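# Close the white door from inside until latched

## Task

From the inside of the room, push or pull the white door shut so the latch catches and keeps it closed. Disturb nothing else and finish with both grippers empty, then release and back away. The robot must not topple or be left leaning, or the task fails. For the final second after the scene settles, neither arm, hand nor the lift may touch anything, and the base may touch nothing movable (a part, box, cart, lid, drawer and so on); otherwise 0.15 is deducted once, never going below 0.

## Robot and tools

ROBOT. A LinearBot: an omnidirectional wheeled base with a roughly 1.7 m column. A carriage rides the column (joint lift_m) and carries two identical six-joint arms, left and right, each ending in a two-finger gripper. Arm bases sit about 0.57 m + lift_m above the floor; carriage parts hang about 0.15 m lower. A hand reaches up to 0.78 m from its shoulder but only about 0.38 m below its arm base. The hand is about 0.16 m long, 0.1 m wide (0.14 m opened); the wrist camera sticks out 0.11 m to one side. Parked arm: joints 1-6 = 0, 0.05, 0.05, 1.45, 0, 0; with both parked the robot is roughly 0.85 m wide and 0.65 m long. Cameras: carriage_camera (fixed, forward, tilted about 20 degrees down), left_wrist_camera and right_wrist_camera (looking past the fingertips).

FRAMES. Base frame: origin on the floor below the base centre, x forward, y left, z up, metres. The left_hand and right_hand readings are points midway between the finger pads, in this frame, with quat_wxyz orientation (hand z along the fingers, opening along hand y). Odometry frame = base frame at scene start; base_odometry counts wheel turns only, so slip and being shoved distort it; heading in rad, left positive, -3.142 to 3.142.

TOOL move. Optional "base", "joints", "speeds", "min_time_s", "cameras". All motions in one call begin together.
- base: a single key, a relative offset from where the base last reported itself: translate_m (forward +, -2 to 2 m), strafe_m (left +, -2 to 2 m) or rotate_rad (counter-clockwise +, -6.3 to 6.3 rad).
- joints: one flat object of absolute targets keyed by name, both arms in the same object. lift_m 0 to 1 m. For each side (left_ / right_): joint1_rad -2.617 to 3.054 (yaw about vertical, 0 forward, + left); joint2_rad 0 to 3.141 (shoulder: 0 upper arm back and level, 1.57 vertical, 3.14 forward level); joint3_rad 0 to 3.141 (elbow, 0 folded, 3.14 straight); joint4_rad -1.57 to 1.57 (wrist pitch, + lifts fingertips); joint5_rad -1.57 to 1.57 (wrist yaw, + swings fingertips to the RIGHT); joint6_rad -2.094 to 2.094 (roll, + clockwise seen from the forearm); gripper_m 0 to 0.093 (pad gap in metres). Done tolerances: lift 0.004, j1 0.02, j2 0.105, j3 0.06, j4 0.04, j5 0.025, j6 0.02, gripper 0.004. Omitted joints may keep pushing to earlier targets.
- speeds: caps for this call only: translate_m/strafe_m 0.02-0.5 m/s, rotate_rad 0.05-1.57 rad/s, lift_m 0.08-0.25 m/s (defaults are the maxima).
- min_time_s: 0.1-8 s, a minimum duration for every arm and gripper motion in the call.
- cameras: list of names, or "all"/omitted for all, [] for none.
An action lasts at most 15 s; base drives give up after 14 s (time_out). Unknown keys make a call invalid; out-of-range values get it refused, and a refusal or a stop cancels the rest of that reply's move/wait/finished_scene calls.

OTHER TOOLS. wait(seconds 0-10, cameras) lets time pass with no new command. zoom_image(camera, region [x0,y0,x1,y1] in pixels, top-left origin, at most 504x504) enlarges part of that camera's newest image. read_manual(section "licences") gives only licence text. finished_scene(scene 1-3) closes the scene for good; later calls go to the next scene. Scene 1 is practice and may be skipped.

RESULT LINES. "move": done, or the worst status. base_status/joint_status per motion: done (base: wheels turned as told, slip possible), off_target (stopped short, may still push), contact_stop or time_out (target dropped, holding), not_followed ("joint command not followed": self-collision guard held the arm), limit_stop_at_motor_heat. on_its_own lists uncommanded activity; "held at" is a target. joint_positions, left_hand/right_hand, motor_effort (% of max, bracket = peak, with per-motor bias up to half the value), joint torques (joints 1-3 wrap at ±28 N m), Motor temperatures per arm, MOTOR HOT at 75 °C; at 100 °C an OVER-TEMPERATURE FAULT drops that arm for 30-60 s. "pictures" gives image order.

CAUTIONS. The base stops on wheel overload but ignores the arms, so drives can bend an arm against the door or frame; arms themselves never stop on contact and spring back when freed. If stuck against something, back off about 0.2 m the way you came. Hand readings run high at long reach; actual hands sit lower. Keep arms parked when idle to limit heating. Avoid high carriage, stretched or loaded arms, hard pushes and abrupt stops, which can tip the robot; only images reveal a lean. Never reverse under a table edge. Don't let the arms collide or press on each other. Swing the door gently rather than slamming it. To untangle withheld arms, resend one arm its current readings with joint 1 turned away, then the other in a later call. Finally release, retract the arms into open air and keep the base off movable objects.

Each tool is called after "Request:" as a command line: name --argument value for each argument, lists and objects as JSON in quotes; but a table of rows of numbers goes row by row, as --pt "numbers of a row", without its own name.

## Session

Request:
move

Scene clock: 0.00 s.
Joint torques (N m): no reading
Motor temperatures (°C): left_arm=[30 32 35 29 27 30 27] | right_arm=[31 32 33 29 29 29 31]
base_odometry: x=+0.000 y=+0.000 heading=+0.000
base_status: not commanded
joint_positions: lift_m=+0.300 left_joint1_rad=-0.004 left_joint2_rad=+0.044 left_joint3_rad=+0.038 left_joint4_rad=+1.478 left_joint5_rad=-0.003 left_joint6_rad=-0.042 left_gripper_m=+0.09396 right_joint1_rad=-0.020 right_joint2_rad=+0.054 right_joint3_rad=+0.039 right_joint4_rad=+1.497 right_joint5_rad=+0.020 right_joint6_rad=+0.048 right_gripper_m=+0.09396
joint_status: not commanded
motor_effort: lift_m=+18 drive_wheels=-1
left_hand: x=+0.2410 y=+0.2976 z=+1.3090 quat_wxyz=(+0.999, -0.002, +0.049, -0.023) (m; base frame)
right_hand: x=+0.2394 y=-0.3011 z=+1.3095 quat_wxyz=(+0.999, +0.011, +0.045, +0.013) (m; base frame)
pictures: carriage_camera, left_wrist_camera, right_wrist_camera
Images, in order (width x height): carriage_camera 672x504, left_wrist_camera 672x504, right_wrist_camera 672x504.

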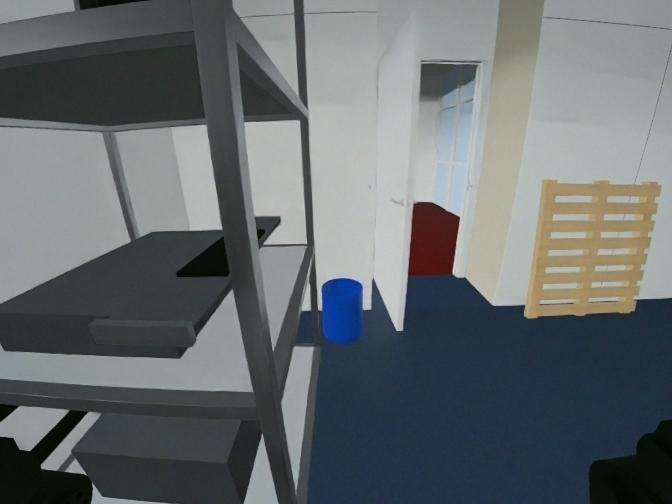

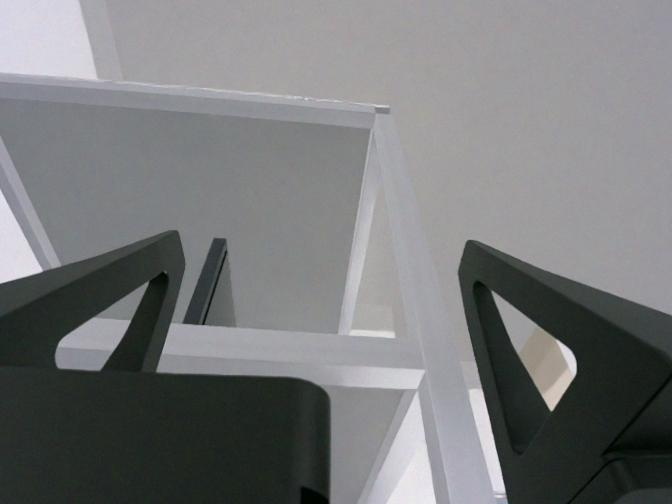

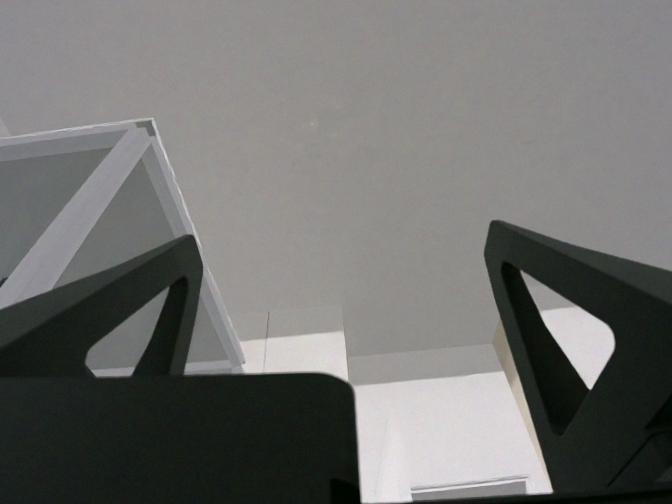

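Request:
move --base '{"strafe_m":-0.6}' --speeds '{"strafe_m":0.3}' --cameras '["carriage_camera"]'

Scene clock: 42.87 s.
Joint torques (N m): left_arm=[-0.16 3.9 5.53 -0.19 0.08 0.02] | right_arm=[-0.05 3.93 5.79 -0.27 -0.11 -0.05]
Motor temperatures (°C): left_arm=[30 33 38 29 27 30 27] | right_arm=[31 34 35 29 29 29 31]
move: done
base_odometry: x=-0.001 y=-0.600 heading=-0.001
base_status: done
joint_positions: lift_m=+0.300 left_joint1_rad=-0.004 left_joint2_rad=+0.044 left_joint3_rad=+0.038 left_joint4_rad=+1.478 left_joint5_rad=-0.003 left_joint6_rad=-0.042 left_gripper_m=+0.09396 right_joint1_rad=-0.020 right_joint2_rad=+0.054 right_joint3_rad=+0.039 right_joint4_rad=+1.497 right_joint5_rad=+0.020 right_joint6_rad=+0.048 right_gripper_m=+0.09396
joint_status: not commanded
motor_effort: lift_m=+18(18) drive_wheels=-4(16)
left_hand: x=+0.2410 y=+0.2976 z=+1.3090 quat_wxyz=(+0.999, -0.002, +0.049, -0.023) (m; base frame)
right_hand: x=+0.2394 y=-0.3011 z=+1.3095 quat_wxyz=(+0.999, +0.011, +0.045, +0.013) (m; base frame)
pictures: carriage_camera
Images, in order (width x height): carriage_camera 672x504.

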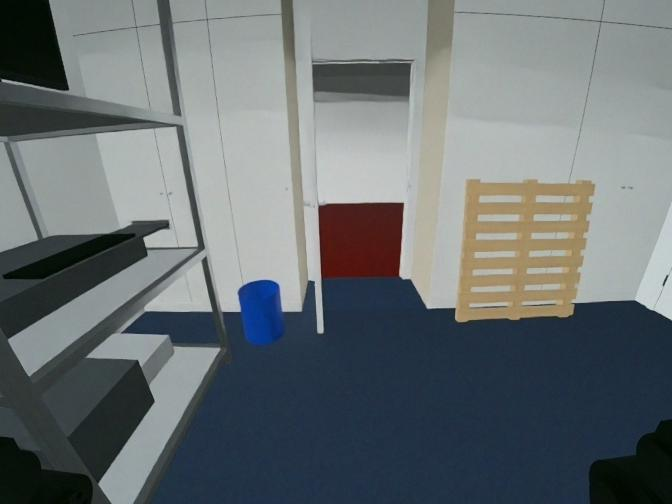

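Request:
move --base '{"translate_m":0.65}' --joints '{"lift_m":0.05,"left_joint1_rad":0,"left_joint2_rad":2.1,"left_joint3_rad":2.1,"left_joint4_rad":0,"left_joint5_rad":0,"left_joint6_rad":0,"left_gripper_m":0}' --min_time_s 2.5 --speeds '{"translate_m":0.3}' --cameras '["carriage_camera","left_wrist_camera"]'

Scene clock: 60.30 s.
Joint torques (N m): left_arm=[0.23 -12.46 9.65 1.85 0.11 0.17] | right_arm=[-0.13 3.96 5.78 -0.29 -0.11 -0.06]
Motor temperatures (°C): left_arm=[30 34 39 30 27 30 27] | right_arm=[31 34 35 29 29 29 31]
move: done
base_odometry: x=+0.649 y=-0.601 heading=-0.001
base_status: done
joint_positions: lift_m=+0.050 left_joint1_rad=-0.004 left_joint2_rad=+2.094 left_joint3_rad=+2.072 left_joint4_rad=+0.009 left_joint5_rad=-0.003 left_joint6_rad=-0.011 left_gripper_m=+0.00059 right_joint1_rad=-0.020 right_joint2_rad=+0.054 right_joint3_rad=+0.039 right_joint4_rad=+1.497 right_joint5_rad=+0.020 right_joint6_rad=+0.048 right_gripper_m=+0.09396
joint_status: all done
motor_effort: lift_m=+18(19) drive_wheels=-2(16)
left_hand: x=+0.8592 y=+0.2953 z=+1.0240 quat_wxyz=(+0.702, -0.004, +0.712, -0.004) (m; base frame)
right_hand: x=+0.2394 y=-0.3011 z=+1.0594 quat_wxyz=(+0.999, +0.011, +0.044, +0.013) (m; base frame)
pictures: carriage_camera, left_wrist_camera
Images, in order (width x height): carriage_camera 672x504, left_wrist_camera 672x504.

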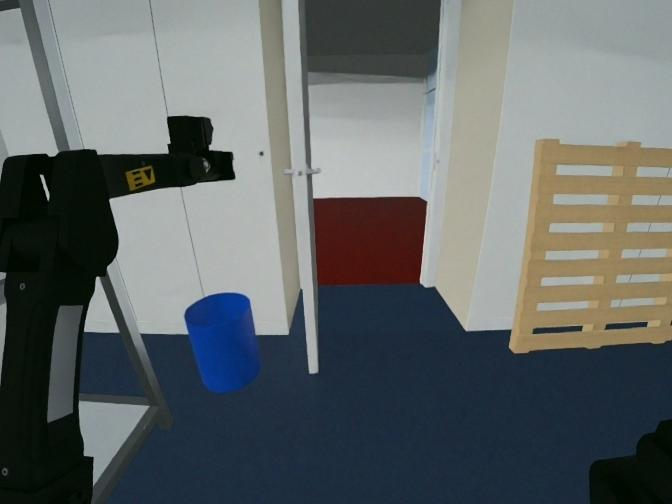

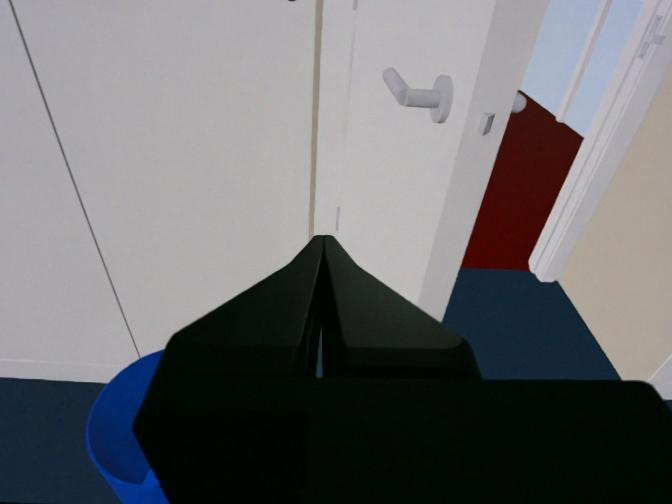

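Request:
move --base '{"translate_m":0.45}' --joints '{"left_joint2_rad":2.7,"left_joint3_rad":2.3,"left_joint4_rad":0.4}' --min_time_s 2 --speeds '{"translate_m":0.25}' --cameras '["carriage_camera","left_wrist_camera"]'

Scene clock: 71.43 s.
Joint torques (N m): left_arm=[0.18 -15.82 9.61 2.16 0.13 0.15] | right_arm=[-0.16 3.99 5.76 -0.28 -0.09 -0.04]
Motor temperatures (°C): left_arm=[30 37 40 32 27 30 27] | right_arm=[31 34 35 29 29 29 31]
move: done
base_odometry: x=+1.099 y=-0.602 heading=-0.002
base_status: done
joint_positions: lift_m=+0.050 left_joint1_rad=-0.004 left_joint2_rad=+2.687 left_joint3_rad=+2.271 left_joint4_rad=+0.380 left_joint5_rad=-0.003 left_joint6_rad=-0.011 left_gripper_m=+0.00059 right_joint1_rad=-0.020 right_joint2_rad=+0.054 right_joint3_rad=+0.039 right_joint4_rad=+1.497 right_joint5_rad=+0.020 right_joint6_rad=+0.048 right_gripper_m=+0.09396
joint_status: all done
motor_effort: lift_m=+18(19) drive_wheels=-2(15)
left_hand: x=+0.9664 y=+0.2949 z=+0.8070 quat_wxyz=(+0.694, -0.004, +0.720, -0.004) (m; base frame)
right_hand: x=+0.2394 y=-0.3011 z=+1.0594 quat_wxyz=(+0.999, +0.011, +0.044, +0.013) (m; base frame)
pictures: carriage_camera, left_wrist_camera
Images, in order (width x height): carriage_camera 672x504, left_wrist_camera 672x504.

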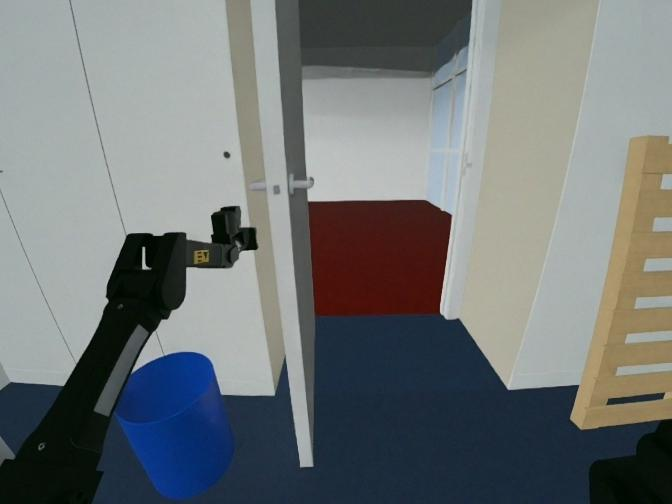

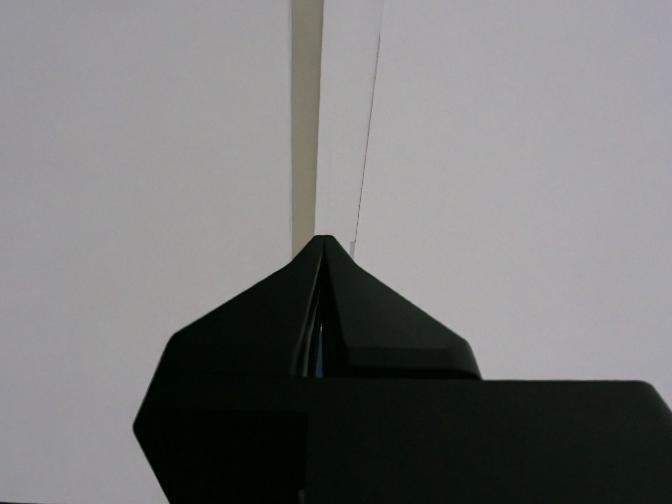

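Request:
move --base '{"strafe_m":-0.5}' --speeds '{"strafe_m":0.12}' --cameras '["carriage_camera","left_wrist_camera"]'

Scene clock: 82.07 s.
Joint torques (N m): left_arm=[-0.18 -15.86 9.78 2.1 0.23 0.04] | right_arm=[-0.12 3.99 5.82 -0.29 -0.09 -0.04]
Motor temperatures (°C): left_arm=[30 43 44 35 28 30 27] | right_arm=[31 34 35 29 29 29 31]
move: done
base_odometry: x=+1.099 y=-1.102 heading=-0.001
base_status: done
joint_positions: lift_m=+0.050 left_joint1_rad=+0.000 left_joint2_rad=+2.687 left_joint3_rad=+2.271 left_joint4_rad=+0.384 left_joint5_rad=-0.013 left_joint6_rad=+0.001 left_gripper_m=+0.00058 right_joint1_rad=-0.020 right_joint2_rad=+0.054 right_joint3_rad=+0.039 right_joint4_rad=+1.497 right_joint5_rad=+0.020 right_joint6_rad=+0.048 right_gripper_m=+0.09396
joint_status: not commanded
motor_effort: lift_m=+19(19) drive_wheels=-1(11)
left_hand: x=+0.9664 y=+0.2992 z=+0.8080 quat_wxyz=(+0.696, -0.004, +0.718, +0.005) (m; base frame)
right_hand: x=+0.2394 y=-0.3011 z=+1.0594 quat_wxyz=(+0.999, +0.011, +0.044, +0.013) (m; base frame)
pictures: carriage_camera, left_wrist_camera
Images, in order (width x height): carriage_camera 672x504, left_wrist_camera 672x504.

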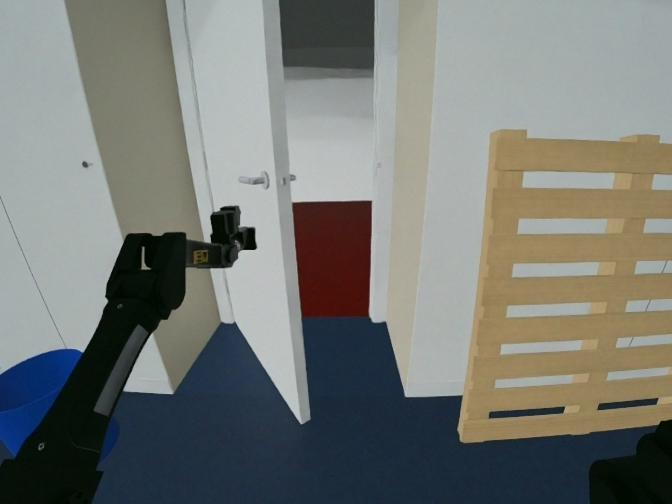

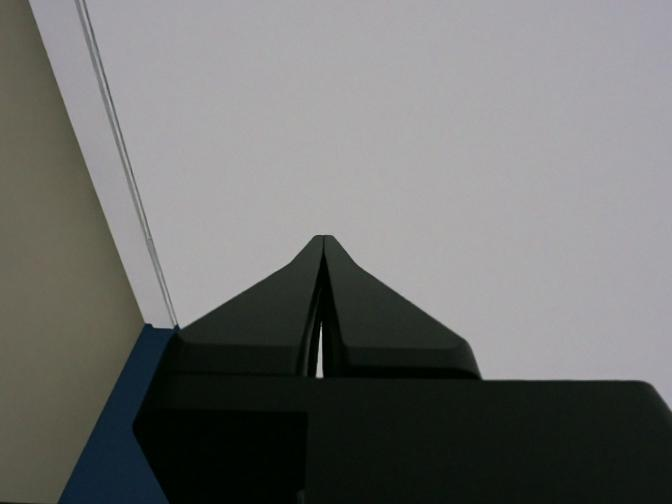

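Request:
move --joints '{"left_joint1_rad":-0.35}' --min_time_s 3 --cameras '[]'

Request:
move --base '{"translate_m":0.45}' --speeds '{"translate_m":0.1}' --cameras '["carriage_camera","left_wrist_camera"]'

Scene clock: 97.73 s.
Joint torques (N m): left_arm=[-0.84 -15.97 9.78 2.09 0.26 0.03] | right_arm=[-0.16 3.93 5.81 -0.29 -0.1 -0.05]
Motor temperatures (°C): left_arm=[30 49 47 36 28 30 27] | right_arm=[31 34 35 29 29 29 31]
move: done
base_odometry: x=+1.099 y=-1.102 heading=-0.001
base_status: not commanded
joint_positions: lift_m=+0.050 left_joint1_rad=-0.343 left_joint2_rad=+2.687 left_joint3_rad=+2.271 left_joint4_rad=+0.384 left_joint5_rad=-0.014 left_joint6_rad=+0.001 left_gripper_m=+0.00058 right_joint1_rad=-0.020 right_joint2_rad=+0.054 right_joint3_rad=+0.039 right_joint4_rad=+1.497 right_joint5_rad=+0.020 right_joint6_rad=+0.048 right_gripper_m=+0.09396
joint_status: all done
motor_effort: lift_m=+18(19) drive_wheels=+1(4)
left_hand: x=+0.9234 y=+0.0466 z=+0.8080 quat_wxyz=(+0.686, +0.118, +0.708, -0.114) (m; base frame)
right_hand: x=+0.2394 y=-0.3011 z=+1.0594 quat_wxyz=(+0.999, +0.011, +0.044, +0.013) (m; base frame)
pictures: none
No camera images: "cameras" was empty.

Scene clock: 102.93 s.
Joint torques (N m): left_arm=[-0.58 -15.97 9.73 2.16 0.19 0.03] | right_arm=[-0.1 3.93 5.75 -0.3 -0.09 -0.03]
Motor temperatures (°C): left_arm=[30 50 47 36 28 30 28] | right_arm=[31 34 35 29 29 29 31]
move: done
base_odometry: x=+1.549 y=-1.103 heading=-0.002
base_status: done
joint_positions: lift_m=+0.050 left_joint1_rad=-0.346 left_joint2_rad=+2.688 left_joint3_rad=+2.272 left_joint4_rad=+0.387 left_joint5_rad=-0.009 left_joint6_rad=+0.001 left_gripper_m=+0.00058 right_joint1_rad=-0.020 right_joint2_rad=+0.054 right_joint3_rad=+0.039 right_joint4_rad=+1.496 right_joint5_rad=+0.020 right_joint6_rad=+0.048 right_gripper_m=+0.09396
joint_status: not commanded
motor_effort: lift_m=+18(19) drive_wheels=-1(17)
left_hand: x=+0.9226 y=+0.0438 z=+0.8084 quat_wxyz=(+0.687, +0.121, +0.707, -0.117) (m; base frame)
right_hand: x=+0.2395 y=-0.3011 z=+1.0594 quat_wxyz=(+0.999, +0.011, +0.045, +0.013) (m; base frame)
pictures: carriage_camera, left_wrist_camera
Images, in order (width x height): carriage_camera 672x504, left_wrist_camera 672x504.

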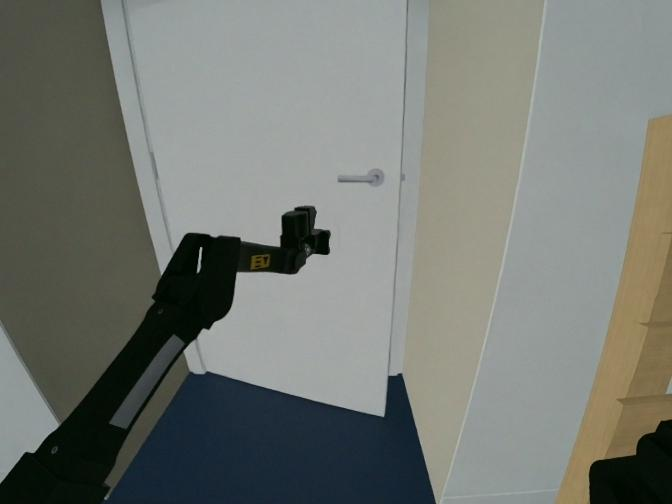

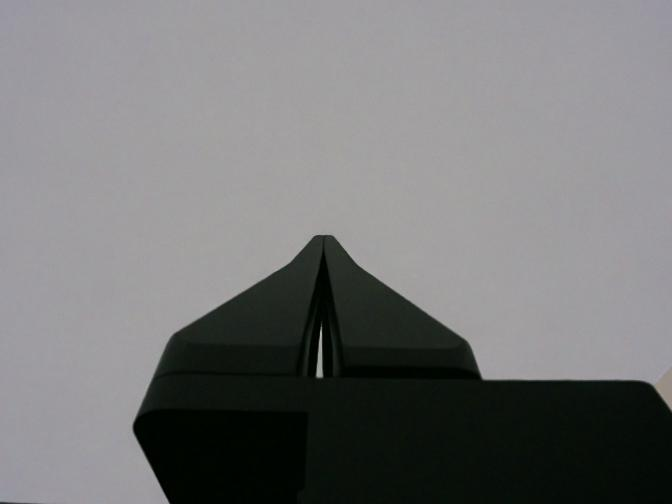

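Request:
move --base '{"translate_m":0.15}' --speeds '{"translate_m":0.05}' --cameras '["carriage_camera"]'

Scene clock: 112.63 s.
Joint torques (N m): left_arm=[-0.23 -16.06 9.76 2.05 0.19 0.04] | right_arm=[-0.2 3.96 5.81 -0.29 -0.09 -0.05]
Motor temperatures (°C): left_arm=[30 51 48 37 28 30 28] | right_arm=[31 34 36 29 29 29 31]
move: done
base_odometry: x=+1.699 y=-1.103 heading=-0.002
base_status: done
joint_positions: lift_m=+0.050 left_joint1_rad=-0.347 left_joint2_rad=+2.688 left_joint3_rad=+2.272 left_joint4_rad=+0.387 left_joint5_rad=-0.006 left_joint6_rad=+0.001 left_gripper_m=+0.00058 right_joint1_rad=-0.020 right_joint2_rad=+0.054 right_joint3_rad=+0.039 right_joint4_rad=+1.497 right_joint5_rad=+0.020 right_joint6_rad=+0.048 right_gripper_m=+0.09396
joint_status: not commanded
motor_effort: lift_m=+18(19) drive_wheels=-2(12)
left_hand: x=+0.9220 y=+0.0423 z=+0.8083 quat_wxyz=(+0.687, +0.122, +0.707, -0.118) (m; base frame)
right_hand: x=+0.2394 y=-0.3011 z=+1.0594 quat_wxyz=(+0.999, +0.011, +0.045, +0.013) (m; base frame)
pictures: carriage_camera
Images, in order (width x height): carriage_camera 672x504.

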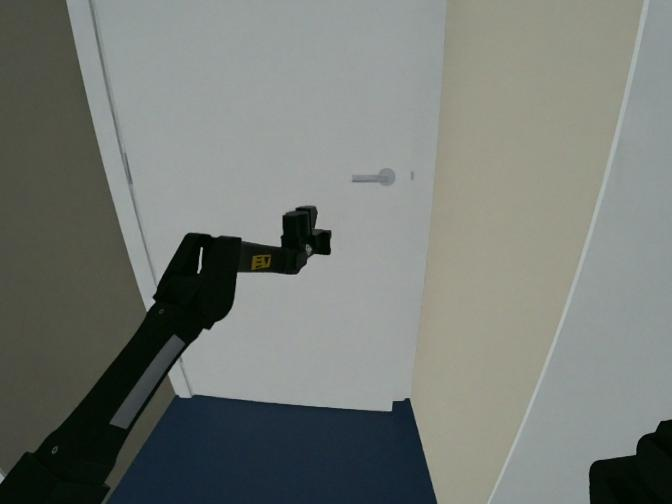

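Request:
move --base '{"translate_m":0.06}' --speeds '{"translate_m":0.04}' --cameras '["carriage_camera"]'

Scene clock: 122.00 s.
Joint torques (N m): left_arm=[0.14 -15.99 9.58 2.07 0.01 0.04] | right_arm=[-0.17 3.95 5.79 -0.27 -0.11 -0.05]
Motor temperatures (°C): left_arm=[30 51 49 37 28 30 28] | right_arm=[31 34 36 29 29 29 31]
move: done
base_odometry: x=+1.759 y=-1.103 heading=-0.002
base_status: done
joint_positions: lift_m=+0.050 left_joint1_rad=-0.354 left_joint2_rad=+2.688 left_joint3_rad=+2.273 left_joint4_rad=+0.387 left_joint5_rad=+0.008 left_joint6_rad=+0.001 left_gripper_m=+0.00058 right_joint1_rad=-0.020 right_joint2_rad=+0.054 right_joint3_rad=+0.039 right_joint4_rad=+1.497 right_joint5_rad=+0.020 right_joint6_rad=+0.048 right_gripper_m=+0.09396
joint_status: not commanded
motor_effort: lift_m=+18(19) drive_wheels=+3(11)
left_hand: x=+0.9195 y=+0.0352 z=+0.8091 quat_wxyz=(+0.686, +0.129, +0.705, -0.125) (m; base frame)
right_hand: x=+0.2394 y=-0.3011 z=+1.0594 quat_wxyz=(+0.999, +0.011, +0.045, +0.013) (m; base frame)
pictures: carriage_camera
Images, in order (width x height): carriage_camera 672x504.

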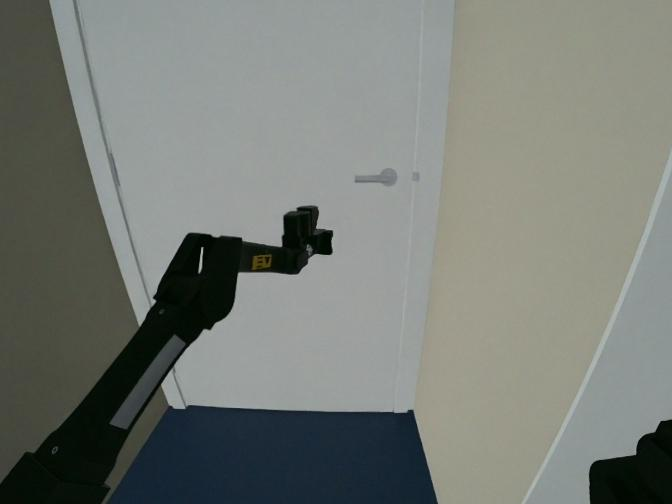

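Request:
move --base '{"translate_m":0.03}' --speeds '{"translate_m":0.03}' --cameras '["carriage_camera"]'

Request:
zoom_image --camera "carriage_camera" --region '[330, 100, 490, 220]'

Scene clock: 126.90 s.
Joint torques (N m): left_arm=[2.74 -15.82 9.76 2.1 -1 -0.02] | right_arm=[-0.12 3.97 5.68 -0.29 -0.08 -0.05]
Motor temperatures (°C): left_arm=[30 52 48 38 28 30 28] | right_arm=[31 34 36 29 29 29 31]
move: done
base_odometry: x=+1.789 y=-1.104 heading=-0.003
base_status: done
joint_positions: lift_m=+0.050 left_joint1_rad=-0.387 left_joint2_rad=+2.688 left_joint3_rad=+2.273 left_joint4_rad=+0.387 left_joint5_rad=+0.092 left_joint6_rad=+0.001 left_gripper_m=+0.00057 right_joint1_rad=-0.020 right_joint2_rad=+0.054 right_joint3_rad=+0.039 right_joint4_rad=+1.497 right_joint5_rad=+0.020 right_joint6_rad=+0.048 right_gripper_m=+0.09396
joint_status: not commanded
motor_effort: lift_m=+18(19) drive_wheels=+5(12)
left_hand: x=+0.9044 y=-0.0009 z=+0.8091 quat_wxyz=(+0.677, +0.170, +0.696, -0.166) (m; base frame)
right_hand: x=+0.2394 y=-0.3011 z=+1.0594 quat_wxyz=(+0.999, +0.011, +0.045, +0.013) (m; base frame)
pictures: carriage_camera
Images, in order (width x height): carriage_camera 672x504.

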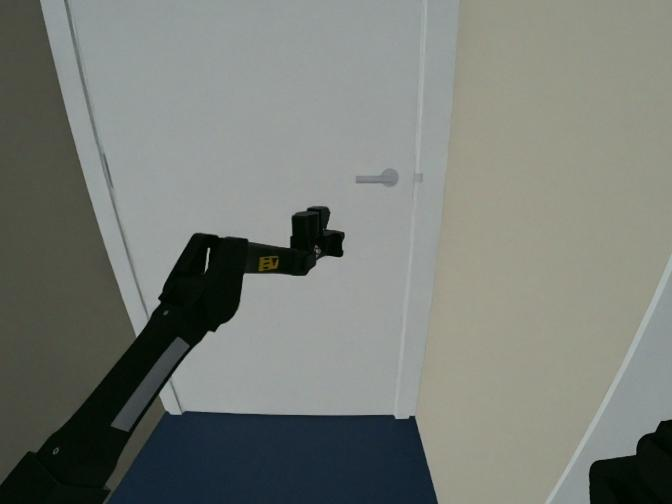

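Scaled by 3.150 from the camera's 672x504 image, which has a finer 960x720 frame.

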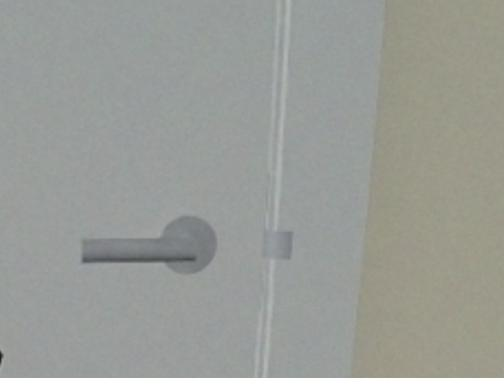

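Request:
move --base '{"translate_m":-0.25}' --speeds '{"translate_m":0.1}' --cameras '["carriage_camera"]'

Request:
zoom_image --camera "carriage_camera" --region '[330, 100, 490, 220]'

Scene clock: 144.10 s.
Joint torques (N m): left_arm=[-0.51 -16.06 9.62 2.08 -0.06 0] | right_arm=[-0.09 3.99 5.82 -0.3 -0.08 -0.04]
Motor temperatures (°C): left_arm=[30 53 48 39 28 30 28] | right_arm=[31 34 36 29 29 29 31]
move: done
base_odometry: x=+1.539 y=-1.103 heading=-0.003
base_status: done
joint_positions: lift_m=+0.050 left_joint1_rad=-0.346 left_joint2_rad=+2.688 left_joint3_rad=+2.273 left_joint4_rad=+0.388 left_joint5_rad=+0.014 left_joint6_rad=+0.001 left_gripper_m=+0.00057 right_joint1_rad=-0.020 right_joint2_rad=+0.054 right_joint3_rad=+0.039 right_joint4_rad=+1.497 right_joint5_rad=+0.020 right_joint6_rad=+0.048 right_gripper_m=+0.09396
joint_status: not commanded
motor_effort: lift_m=+18(19) drive_wheels=-1(11)
left_hand: x=+0.9212 y=+0.0398 z=+0.8092 quat_wxyz=(+0.686, +0.129, +0.705, -0.125) (m; base frame)
right_hand: x=+0.2394 y=-0.3011 z=+1.0594 quat_wxyz=(+0.999, +0.011, +0.045, +0.013) (m; base frame)
pictures: carriage_camera
Images, in order (width x height): carriage_camera 672x504.

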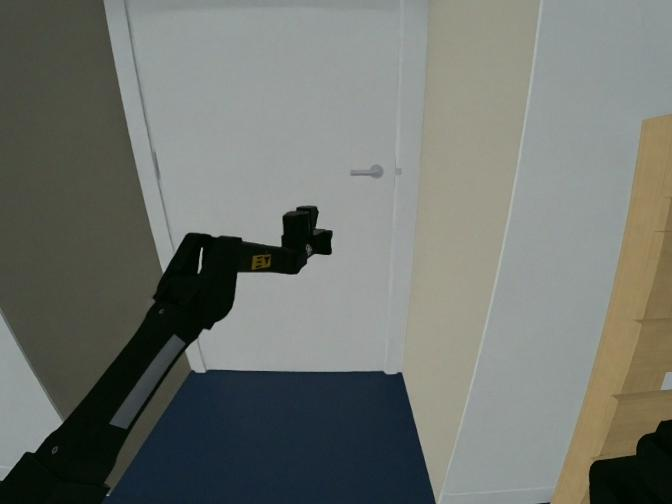

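Scaled by 3.150 from the camera's 672x504 image, which has a finer 960x720 frame.

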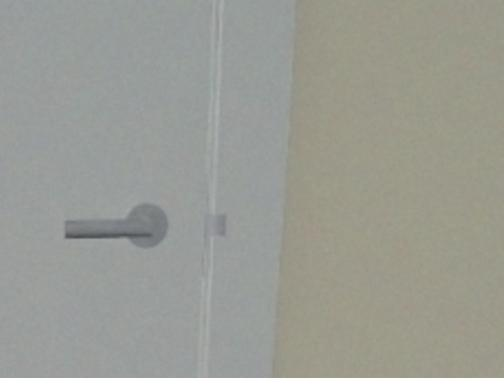

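Request:
move --joints '{"left_joint1_rad":0,"left_joint2_rad":0.05,"left_joint3_rad":0.05,"left_joint4_rad":1.45,"left_joint5_rad":0,"left_joint6_rad":0,"right_joint1_rad":0.12,"right_joint2_rad":2.7,"right_joint3_rad":2.3,"right_joint4_rad":0.4,"right_joint5_rad":0,"right_joint6_rad":0,"right_gripper_m":0}' --min_time_s 3 --cameras '["carriage_camera"]'

Scene clock: 154.23 s.
Joint torques (N m): left_arm=[0.38 2.97 4.67 0.07 -0.04 0.03] | right_arm=[1.11 14.84 -4.96 -6.62 -0.32 1.86]
Motor temperatures (°C): left_arm=[30 54 48 39 28 30 28] | right_arm=[31 35 36 32 29 29 31]
move: off_target
base_odometry: x=+1.539 y=-1.103 heading=-0.003
base_status: not commanded
joint_positions: lift_m=+0.050 left_joint1_rad=-0.007 left_joint2_rad=+0.058 left_joint3_rad=+0.057 left_joint4_rad=+1.434 left_joint5_rad=+0.012 left_joint6_rad=+0.001 left_gripper_m=+0.00057 right_joint1_rad=+0.107 right_joint2_rad=+1.966 right_joint3_rad=+2.396 right_joint4_rad=+1.040 right_joint5_rad=+0.024 right_joint6_rad=-0.163 right_gripper_m=+0.00009
joint_status: right_joint2_rad off_target (ended at +1.965, target +2.700); right_joint3_rad off_target (ended at +2.396, target +2.300); right_joint4_rad off_target (ended at +1.040, target +0.400); right_joint6_rad off_target (ended at -0.163, target +0.000); the others done
motor_effort: lift_m=+18(19) drive_wheels=-6(7)
left_hand: x=+0.2502 y=+0.2949 z=+1.0628 quat_wxyz=(+0.998, +0.006, +0.069, -0.003) (m; base frame)
right_hand: x=+0.5573 y=-0.2648 z=+1.3892 quat_wxyz=(+0.998, +0.005, +0.051, -0.029) (m; base frame)
pictures: carriage_camera
Images, in order (width x height): carriage_camera 672x504.

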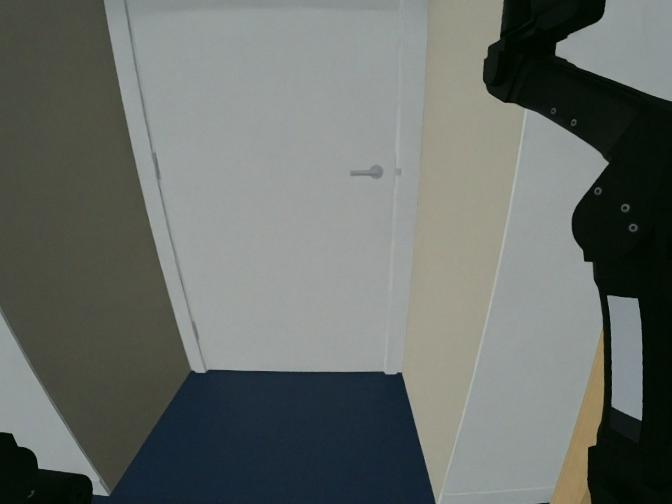

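Request:
move --joints '{"right_joint1_rad":0.0,"right_joint2_rad":0.05,"right_joint3_rad":0.05,"right_joint4_rad":1.45,"right_joint5_rad":0,"right_joint6_rad":0}' --min_time_s 3 --cameras '[]'

Request:
move --base '{"strafe_m":0.23}' --speeds '{"strafe_m":0.15}' --cameras '[]'

Request:
move --joints '{"right_joint1_rad":0.0,"right_joint2_rad":2.7,"right_joint3_rad":2.3,"right_joint4_rad":0.4}' --min_time_s 4 --cameras '["carriage_camera"]'

Scene clock: 173.27 s.
Joint torques (N m): left_arm=[0.43 3.14 4.57 0.01 -0.04 0.07] | right_arm=[-0.84 3 4.75 -0.1 0.05 -0.06]
Motor temperatures (°C): left_arm=[30 47 44 36 28 30 28] | right_arm=[31 41 36 59 29 31 31]
move: done
base_odometry: x=+1.539 y=-1.103 heading=-0.003
base_status: not commanded
joint_positions: lift_m=+0.050 left_joint1_rad=-0.007 left_joint2_rad=+0.058 left_joint3_rad=+0.057 left_joint4_rad=+1.439 left_joint5_rad=+0.012 left_joint6_rad=+0.001 left_gripper_m=+0.00057 right_joint1_rad=+0.009 right_joint2_rad=+0.058 right_joint3_rad=+0.058 right_joint4_rad=+1.438 right_joint5_rad=-0.012 right_joint6_rad=+0.001 right_gripper_m=+0.00008
joint_status: all done
motor_effort: lift_m=+18(20) drive_wheels=+2(9)
left_hand: x=+0.2489 y=+0.2950 z=+1.0631 quat_wxyz=(+0.998, +0.006, +0.066, -0.003) (m; base frame)
right_hand: x=+0.2491 y=-0.2948 z=+1.0633 quat_wxyz=(+0.998, -0.006, +0.066, +0.005) (m; base frame)
pictures: none
No camera images: "cameras" was empty.

Scene clock: 175.77 s.
Joint torques (N m): left_arm=[0.31 3 4.68 -0.01 -0.06 0.03] | right_arm=[-0.99 2.97 4.75 -0.08 0.02 -0.07]
Motor temperatures (°C): left_arm=[30 46 44 36 28 30 28] | right_arm=[31 40 36 56 29 31 31]
move: done
base_odometry: x=+1.539 y=-0.873 heading=-0.002
base_status: done
joint_positions: lift_m=+0.050 left_joint1_rad=-0.006 left_joint2_rad=+0.058 left_joint3_rad=+0.057 left_joint4_rad=+1.439 left_joint5_rad=+0.011 left_joint6_rad=+0.001 left_gripper_m=+0.00057 right_joint1_rad=+0.008 right_joint2_rad=+0.058 right_joint3_rad=+0.058 right_joint4_rad=+1.440 right_joint5_rad=-0.011 right_joint6_rad=+0.001 right_gripper_m=+0.00008
joint_status: not commanded
motor_effort: lift_m=+18(18) drive_wheels=+0(14)
left_hand: x=+0.2489 y=+0.2951 z=+1.0631 quat_wxyz=(+0.998, +0.006, +0.066, -0.003) (m; base frame)
right_hand: x=+0.2486 y=-0.2950 z=+1.0633 quat_wxyz=(+0.998, -0.006, +0.065, +0.005) (m; base frame)
pictures: none
No camera images: "cameras" was empty.

Scene clock: 180.07 s.
Joint torques (N m): left_arm=[0.32 3.08 4.56 0.01 -0.04 0] | right_arm=[-0.91 -14.8 10.56 2.18 0 -0.07]
Motor temperatures (°C): left_arm=[30 45 44 36 28 30 28] | right_arm=[31 41 36 52 29 30 31]
move: done
base_odometry: x=+1.539 y=-0.873 heading=-0.002
base_status: not commanded
joint_positions: lift_m=+0.050 left_joint1_rad=-0.006 left_joint2_rad=+0.058 left_joint3_rad=+0.057 left_joint4_rad=+1.439 left_joint5_rad=+0.011 left_joint6_rad=+0.001 left_gripper_m=+0.00057 right_joint1_rad=+0.008 right_joint2_rad=+2.684 right_joint3_rad=+2.271 right_joint4_rad=+0.407 right_joint5_rad=-0.011 right_joint6_rad=+0.001 right_gripper_m=+0.00008
joint_status: all done
motor_effort: lift_m=+18(18) drive_wheels=-1(3)
left_hand: x=+0.2489 y=+0.2951 z=+1.0631 quat_wxyz=(+0.998, +0.006, +0.066, -0.003) (m; base frame)
right_hand: x=+0.9663 y=-0.2894 z=+0.8159 quat_wxyz=(+0.705, -0.006, +0.709, +0.007) (m; base frame)
pictures: carriage_camera
Images, in order (width x height): carriage_camera 672x504.

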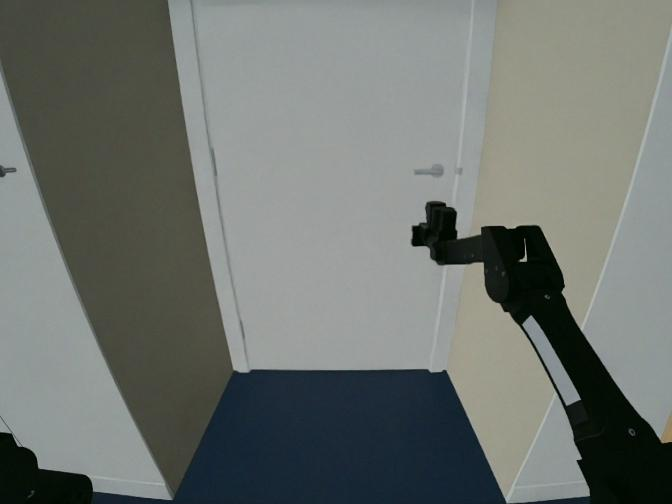

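Request:
move --base '{"translate_m":0.2}' --speeds '{"translate_m":0.05}' --cameras '["carriage_camera"]'

Request:
zoom_image --camera "carriage_camera" --region '[370, 80, 530, 200]'

Scene clock: 188.70 s.
Joint torques (N m): left_arm=[0.29 3.37 4.64 -0.07 -0.05 0.04] | right_arm=[-0.77 -4.9 13.68 5.24 0.12 -0.06]
Motor temperatures (°C): left_arm=[30 43 43 35 28 30 28] | right_arm=[31 44 37 49 29 30 31]
move: done
base_odometry: x=+1.739 y=-0.873 heading=-0.003
base_status: done
joint_positions: lift_m=+0.050 left_joint1_rad=-0.006 left_joint2_rad=+0.056 left_joint3_rad=+0.056 left_joint4_rad=+1.446 left_joint5_rad=+0.011 left_joint6_rad=+0.001 left_gripper_m=+0.00057 right_joint1_rad=+0.008 right_joint2_rad=+2.576 right_joint3_rad=+2.240 right_joint4_rad=+0.131 right_joint5_rad=-0.023 right_joint6_rad=+0.001 right_gripper_m=+0.00008
joint_status: not commanded
motor_effort: lift_m=+18(18) drive_wheels=+20(32)
left_hand: x=+0.2471 y=+0.2951 z=+1.0629 quat_wxyz=(+0.998, +0.006, +0.062, -0.003) (m; base frame)
right_hand: x=+0.9498 y=-0.2875 z=+0.8111 quat_wxyz=(+0.631, -0.010, +0.776, +0.012) (m; base frame)
pictures: carriage_camera
Images, in order (width x height): carriage_camera 672x504.

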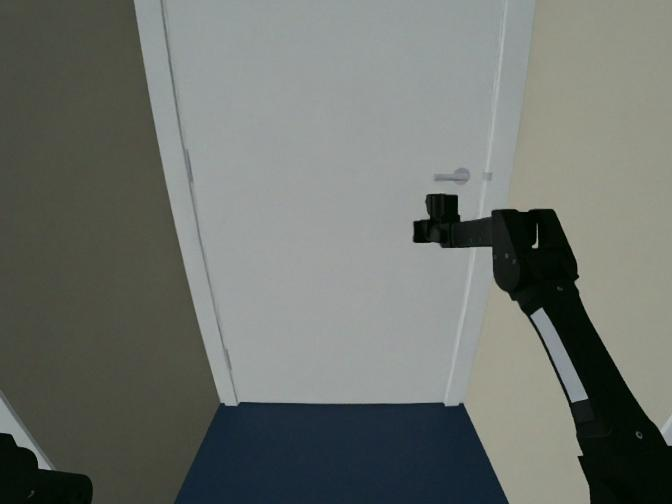

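Scaled by 3.150 from the camera's 672x504 image, which has a finer 960x720 frame.

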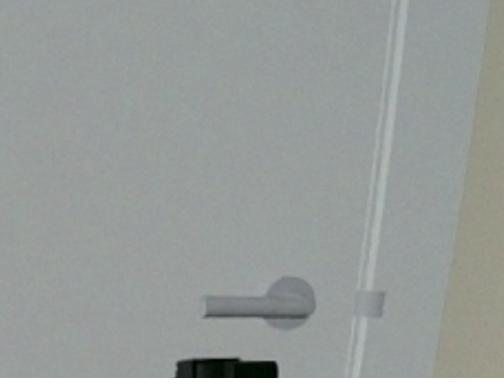

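Request:
move --base '{"translate_m":0.03}' --speeds '{"translate_m":0.03}' --cameras '["carriage_camera"]'

Request:
zoom_image --camera "carriage_camera" --region '[430, 130, 530, 205]'

Scene clock: 196.27 s.
Joint torques (N m): left_arm=[0.27 3.15 4.64 -0.09 -0.04 0.04] | right_arm=[-0.85 2.93 11.41 7.71 0.16 -0.05]
Motor temperatures (°C): left_arm=[30 42 43 35 28 30 28] | right_arm=[31 43 39 60 29 29 31]
move: done
base_odometry: x=+1.768 y=-0.874 heading=-0.004
base_status: done
joint_positions: lift_m=+0.050 left_joint1_rad=-0.006 left_joint2_rad=+0.056 left_joint3_rad=+0.056 left_joint4_rad=+1.447 left_joint5_rad=+0.011 left_joint6_rad=+0.001 left_gripper_m=+0.00057 right_joint1_rad=+0.008 right_joint2_rad=+2.492 right_joint3_rad=+2.263 right_joint4_rad=-0.196 right_joint5_rad=-0.027 right_joint6_rad=+0.001 right_gripper_m=+0.00008
joint_status: not commanded
motor_effort: lift_m=+17(18) drive_wheels=+20(31)
left_hand: x=+0.2467 y=+0.2951 z=+1.0631 quat_wxyz=(+0.998, +0.006, +0.062, -0.003) (m; base frame)
right_hand: x=+0.9215 y=-0.2870 z=+0.8057 quat_wxyz=(+0.542, -0.010, +0.840, +0.014) (m; base frame)
pictures: carriage_camera
Images, in order (width x height): carriage_camera 672x504.

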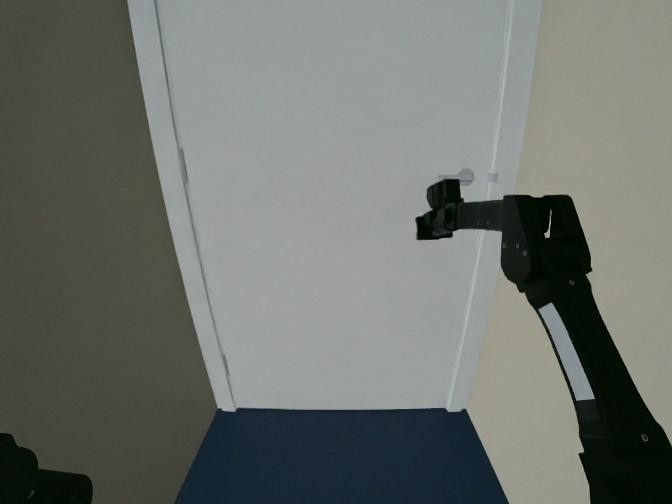

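Scaled by 5.040 from the camera's 672x504 image, which has a finer 960x720 frame.

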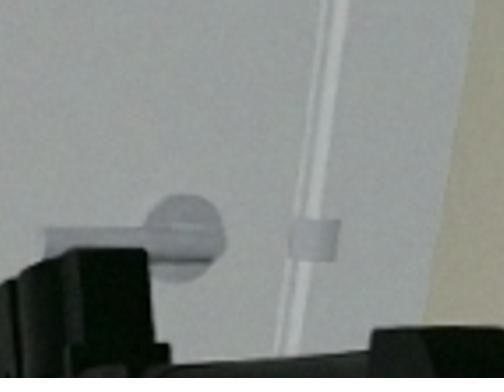

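Request:
move --base '{"translate_m":-0.2}' --speeds '{"translate_m":0.08}' --cameras '["carriage_camera"]'

Request:
zoom_image --camera "carriage_camera" --region '[415, 140, 495, 200]'

Request:
zoom_image --camera "carriage_camera" --region '[215, 330, 295, 390]'

Request:
zoom_image --camera "carriage_camera" --region '[390, 330, 470, 390]'

Scene clock: 256.87 s.
Joint torques (N m): left_arm=[0.1 3.63 5.11 -0.13 0.02 0.03] | right_arm=[-0.16 -8.92 0.25 -0.09 -0.03 -0.04]
Motor temperatures (°C): left_arm=[30 38 42 33 28 30 28] | right_arm=[30 35 37 56 29 29 31]
move: done
OVER-TEMPERATURE FAULT: MOTORS OFF OR BRAKING. Before this call, joint 4 (wrist pitch) of the right arm reached 100 °C; the stop lasted 44 seconds. The right arm may have fallen or been pushed, and its gripper may have let go. The right arm's motors are on again: the right arm and its gripper hold where the fault left them. Its gripper does not squeeze until you command it. The right arm accepts commands again.
base_odometry: x=+1.568 y=-0.873 heading=-0.004
base_status: done
joint_positions: lift_m=+0.050 left_joint1_rad=-0.004 left_joint2_rad=+0.052 left_joint3_rad=+0.051 left_joint4_rad=+1.453 left_joint5_rad=+0.008 left_joint6_rad=+0.001 left_gripper_m=+0.00057 right_joint1_rad=+0.008 right_joint2_rad=+3.134 right_joint3_rad=+1.386 right_joint4_rad=-0.089 right_joint5_rad=-0.027 right_joint6_rad=+0.001 right_gripper_m=+0.00008
joint_status: not commanded
on_its_own: right_joint2_rad is held at +3.143, not at your +2.700, since a limit_stop_at_motor_heat; right_joint3_rad is held at +1.386, not at your +2.300, since a limit_stop_at_motor_heat; right_joint4_rad is held at -0.089, not at your +0.400, since a limit_stop_at_motor_heat; right_joint5_rad is held at -0.027, not at your +0.000, since a limit_stop_at_motor_heat
motor_effort: lift_m=+18(19) drive_wheels=+4(10)
left_hand: x=+0.2460 y=+0.2956 z=+1.0616 quat_wxyz=(+0.998, +0.004, +0.060, -0.002) (m; base frame)
right_hand: x=+0.4504 y=-0.2907 z=+0.2572 quat_wxyz=(-0.133, -0.002, +0.991, +0.013) (m; base frame)
pictures: carriage_camera
Images, in order (width x height): carriage_camera 672x504.

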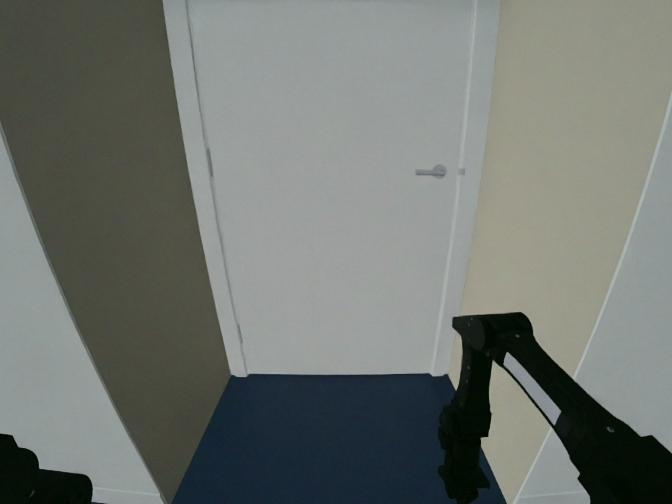

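Scaled by 6.300 from the camera's 672x504 image, which has a finer 960x720 frame.

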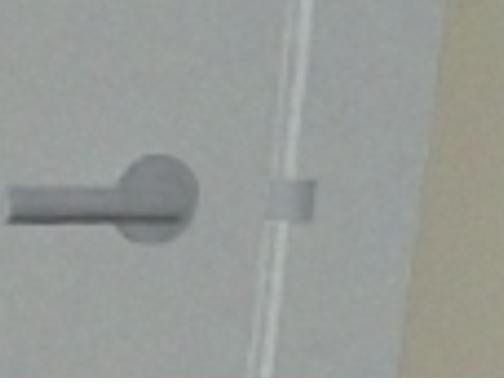

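Scaled by 6.300 from the camera's 672x504 image, which has a finer 960x720 frame.

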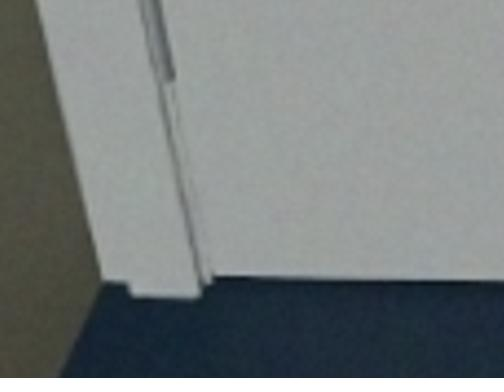

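Scaled by 6.300 from the camera's 672x504 image, which has a finer 960x720 frame.

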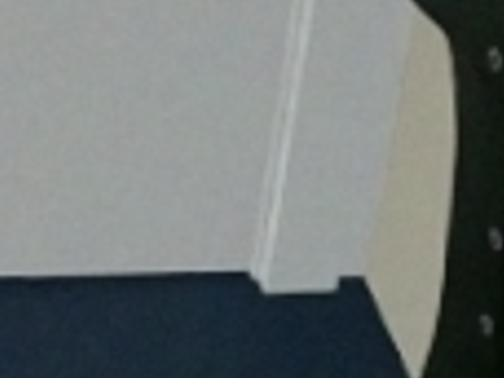

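Request:
move --base '{"translate_m":-0.2}' --joints '{"right_joint1_rad":0,"right_joint2_rad":2.7,"right_joint3_rad":2.0,"right_joint4_rad":0.4,"right_joint5_rad":0,"right_joint6_rad":0}' --speeds '{"translate_m":0.15}' --min_time_s 2 --cameras '[]'

Request:
move --joints '{"right_joint1_rad":0,"right_joint2_rad":0.05,"right_joint3_rad":0.05,"right_joint4_rad":1.45}' --min_time_s 3 --cameras '["carriage_camera"]'

Scene clock: 272.03 s.
Joint torques (N m): left_arm=[0.2 3.59 5.2 -0.11 0 0.05] | right_arm=[-0.83 -19.73 9.31 2.35 0.04 -0.05]
Motor temperatures (°C): left_arm=[30 37 42 33 28 30 28] | right_arm=[30 39 36 54 29 29 31]
move: done
base_odometry: x=+1.368 y=-0.872 heading=-0.004
base_status: done
joint_positions: lift_m=+0.050 left_joint1_rad=-0.004 left_joint2_rad=+0.052 left_joint3_rad=+0.051 left_joint4_rad=+1.453 left_joint5_rad=+0.008 left_joint6_rad=+0.001 left_gripper_m=+0.00057 right_joint1_rad=+0.008 right_joint2_rad=+2.747 right_joint3_rad=+1.977 right_joint4_rad=+0.390 right_joint5_rad=-0.013 right_joint6_rad=+0.001 right_gripper_m=+0.00008
joint_status: all done
motor_effort: lift_m=+18(19) drive_wheels=+2(13)
left_hand: x=+0.2460 y=+0.2956 z=+1.0616 quat_wxyz=(+0.998, +0.004, +0.060, -0.002) (m; base frame)
right_hand: x=+0.9249 y=-0.2893 z=+0.6273 quat_wxyz=(+0.561, -0.007, +0.828, +0.008) (m; base frame)
pictures: none
No camera images: "cameras" was empty.

Scene clock: 275.33 s.
Joint torques (N m): left_arm=[0.25 3.78 5.2 -0.12 0 0.02] | right_arm=[-0.9 2.97 4.71 -0.06 0.05 -0.05]
Motor temperatures (°C): left_arm=[30 37 42 33 28 30 28] | right_arm=[30 40 36 54 29 29 31]
move: done
base_odometry: x=+1.368 y=-0.872 heading=-0.004
base_status: not commanded
joint_positions: lift_m=+0.050 left_joint1_rad=-0.004 left_joint2_rad=+0.052 left_joint3_rad=+0.051 left_joint4_rad=+1.453 left_joint5_rad=+0.008 left_joint6_rad=+0.001 left_gripper_m=+0.00057 right_joint1_rad=+0.008 right_joint2_rad=+0.058 right_joint3_rad=+0.059 right_joint4_rad=+1.439 right_joint5_rad=-0.012 right_joint6_rad=+0.001 right_gripper_m=+0.00008
joint_status: all done
motor_effort: lift_m=+18(19) drive_wheels=-1(4)
left_hand: x=+0.2460 y=+0.2956 z=+1.0616 quat_wxyz=(+0.998, +0.004, +0.060, -0.002) (m; base frame)
right_hand: x=+0.2488 y=-0.2948 z=+1.0633 quat_wxyz=(+0.998, -0.006, +0.066, +0.005) (m; base frame)
pictures: carriage_camera
Images, in order (width x height): carriage_camera 672x504.

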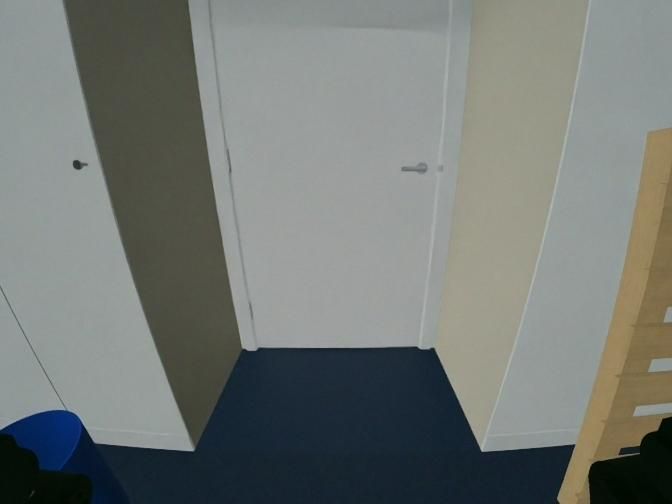

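Request:
finished_scene --scene 2 --done true

The scene is finished: the task was done.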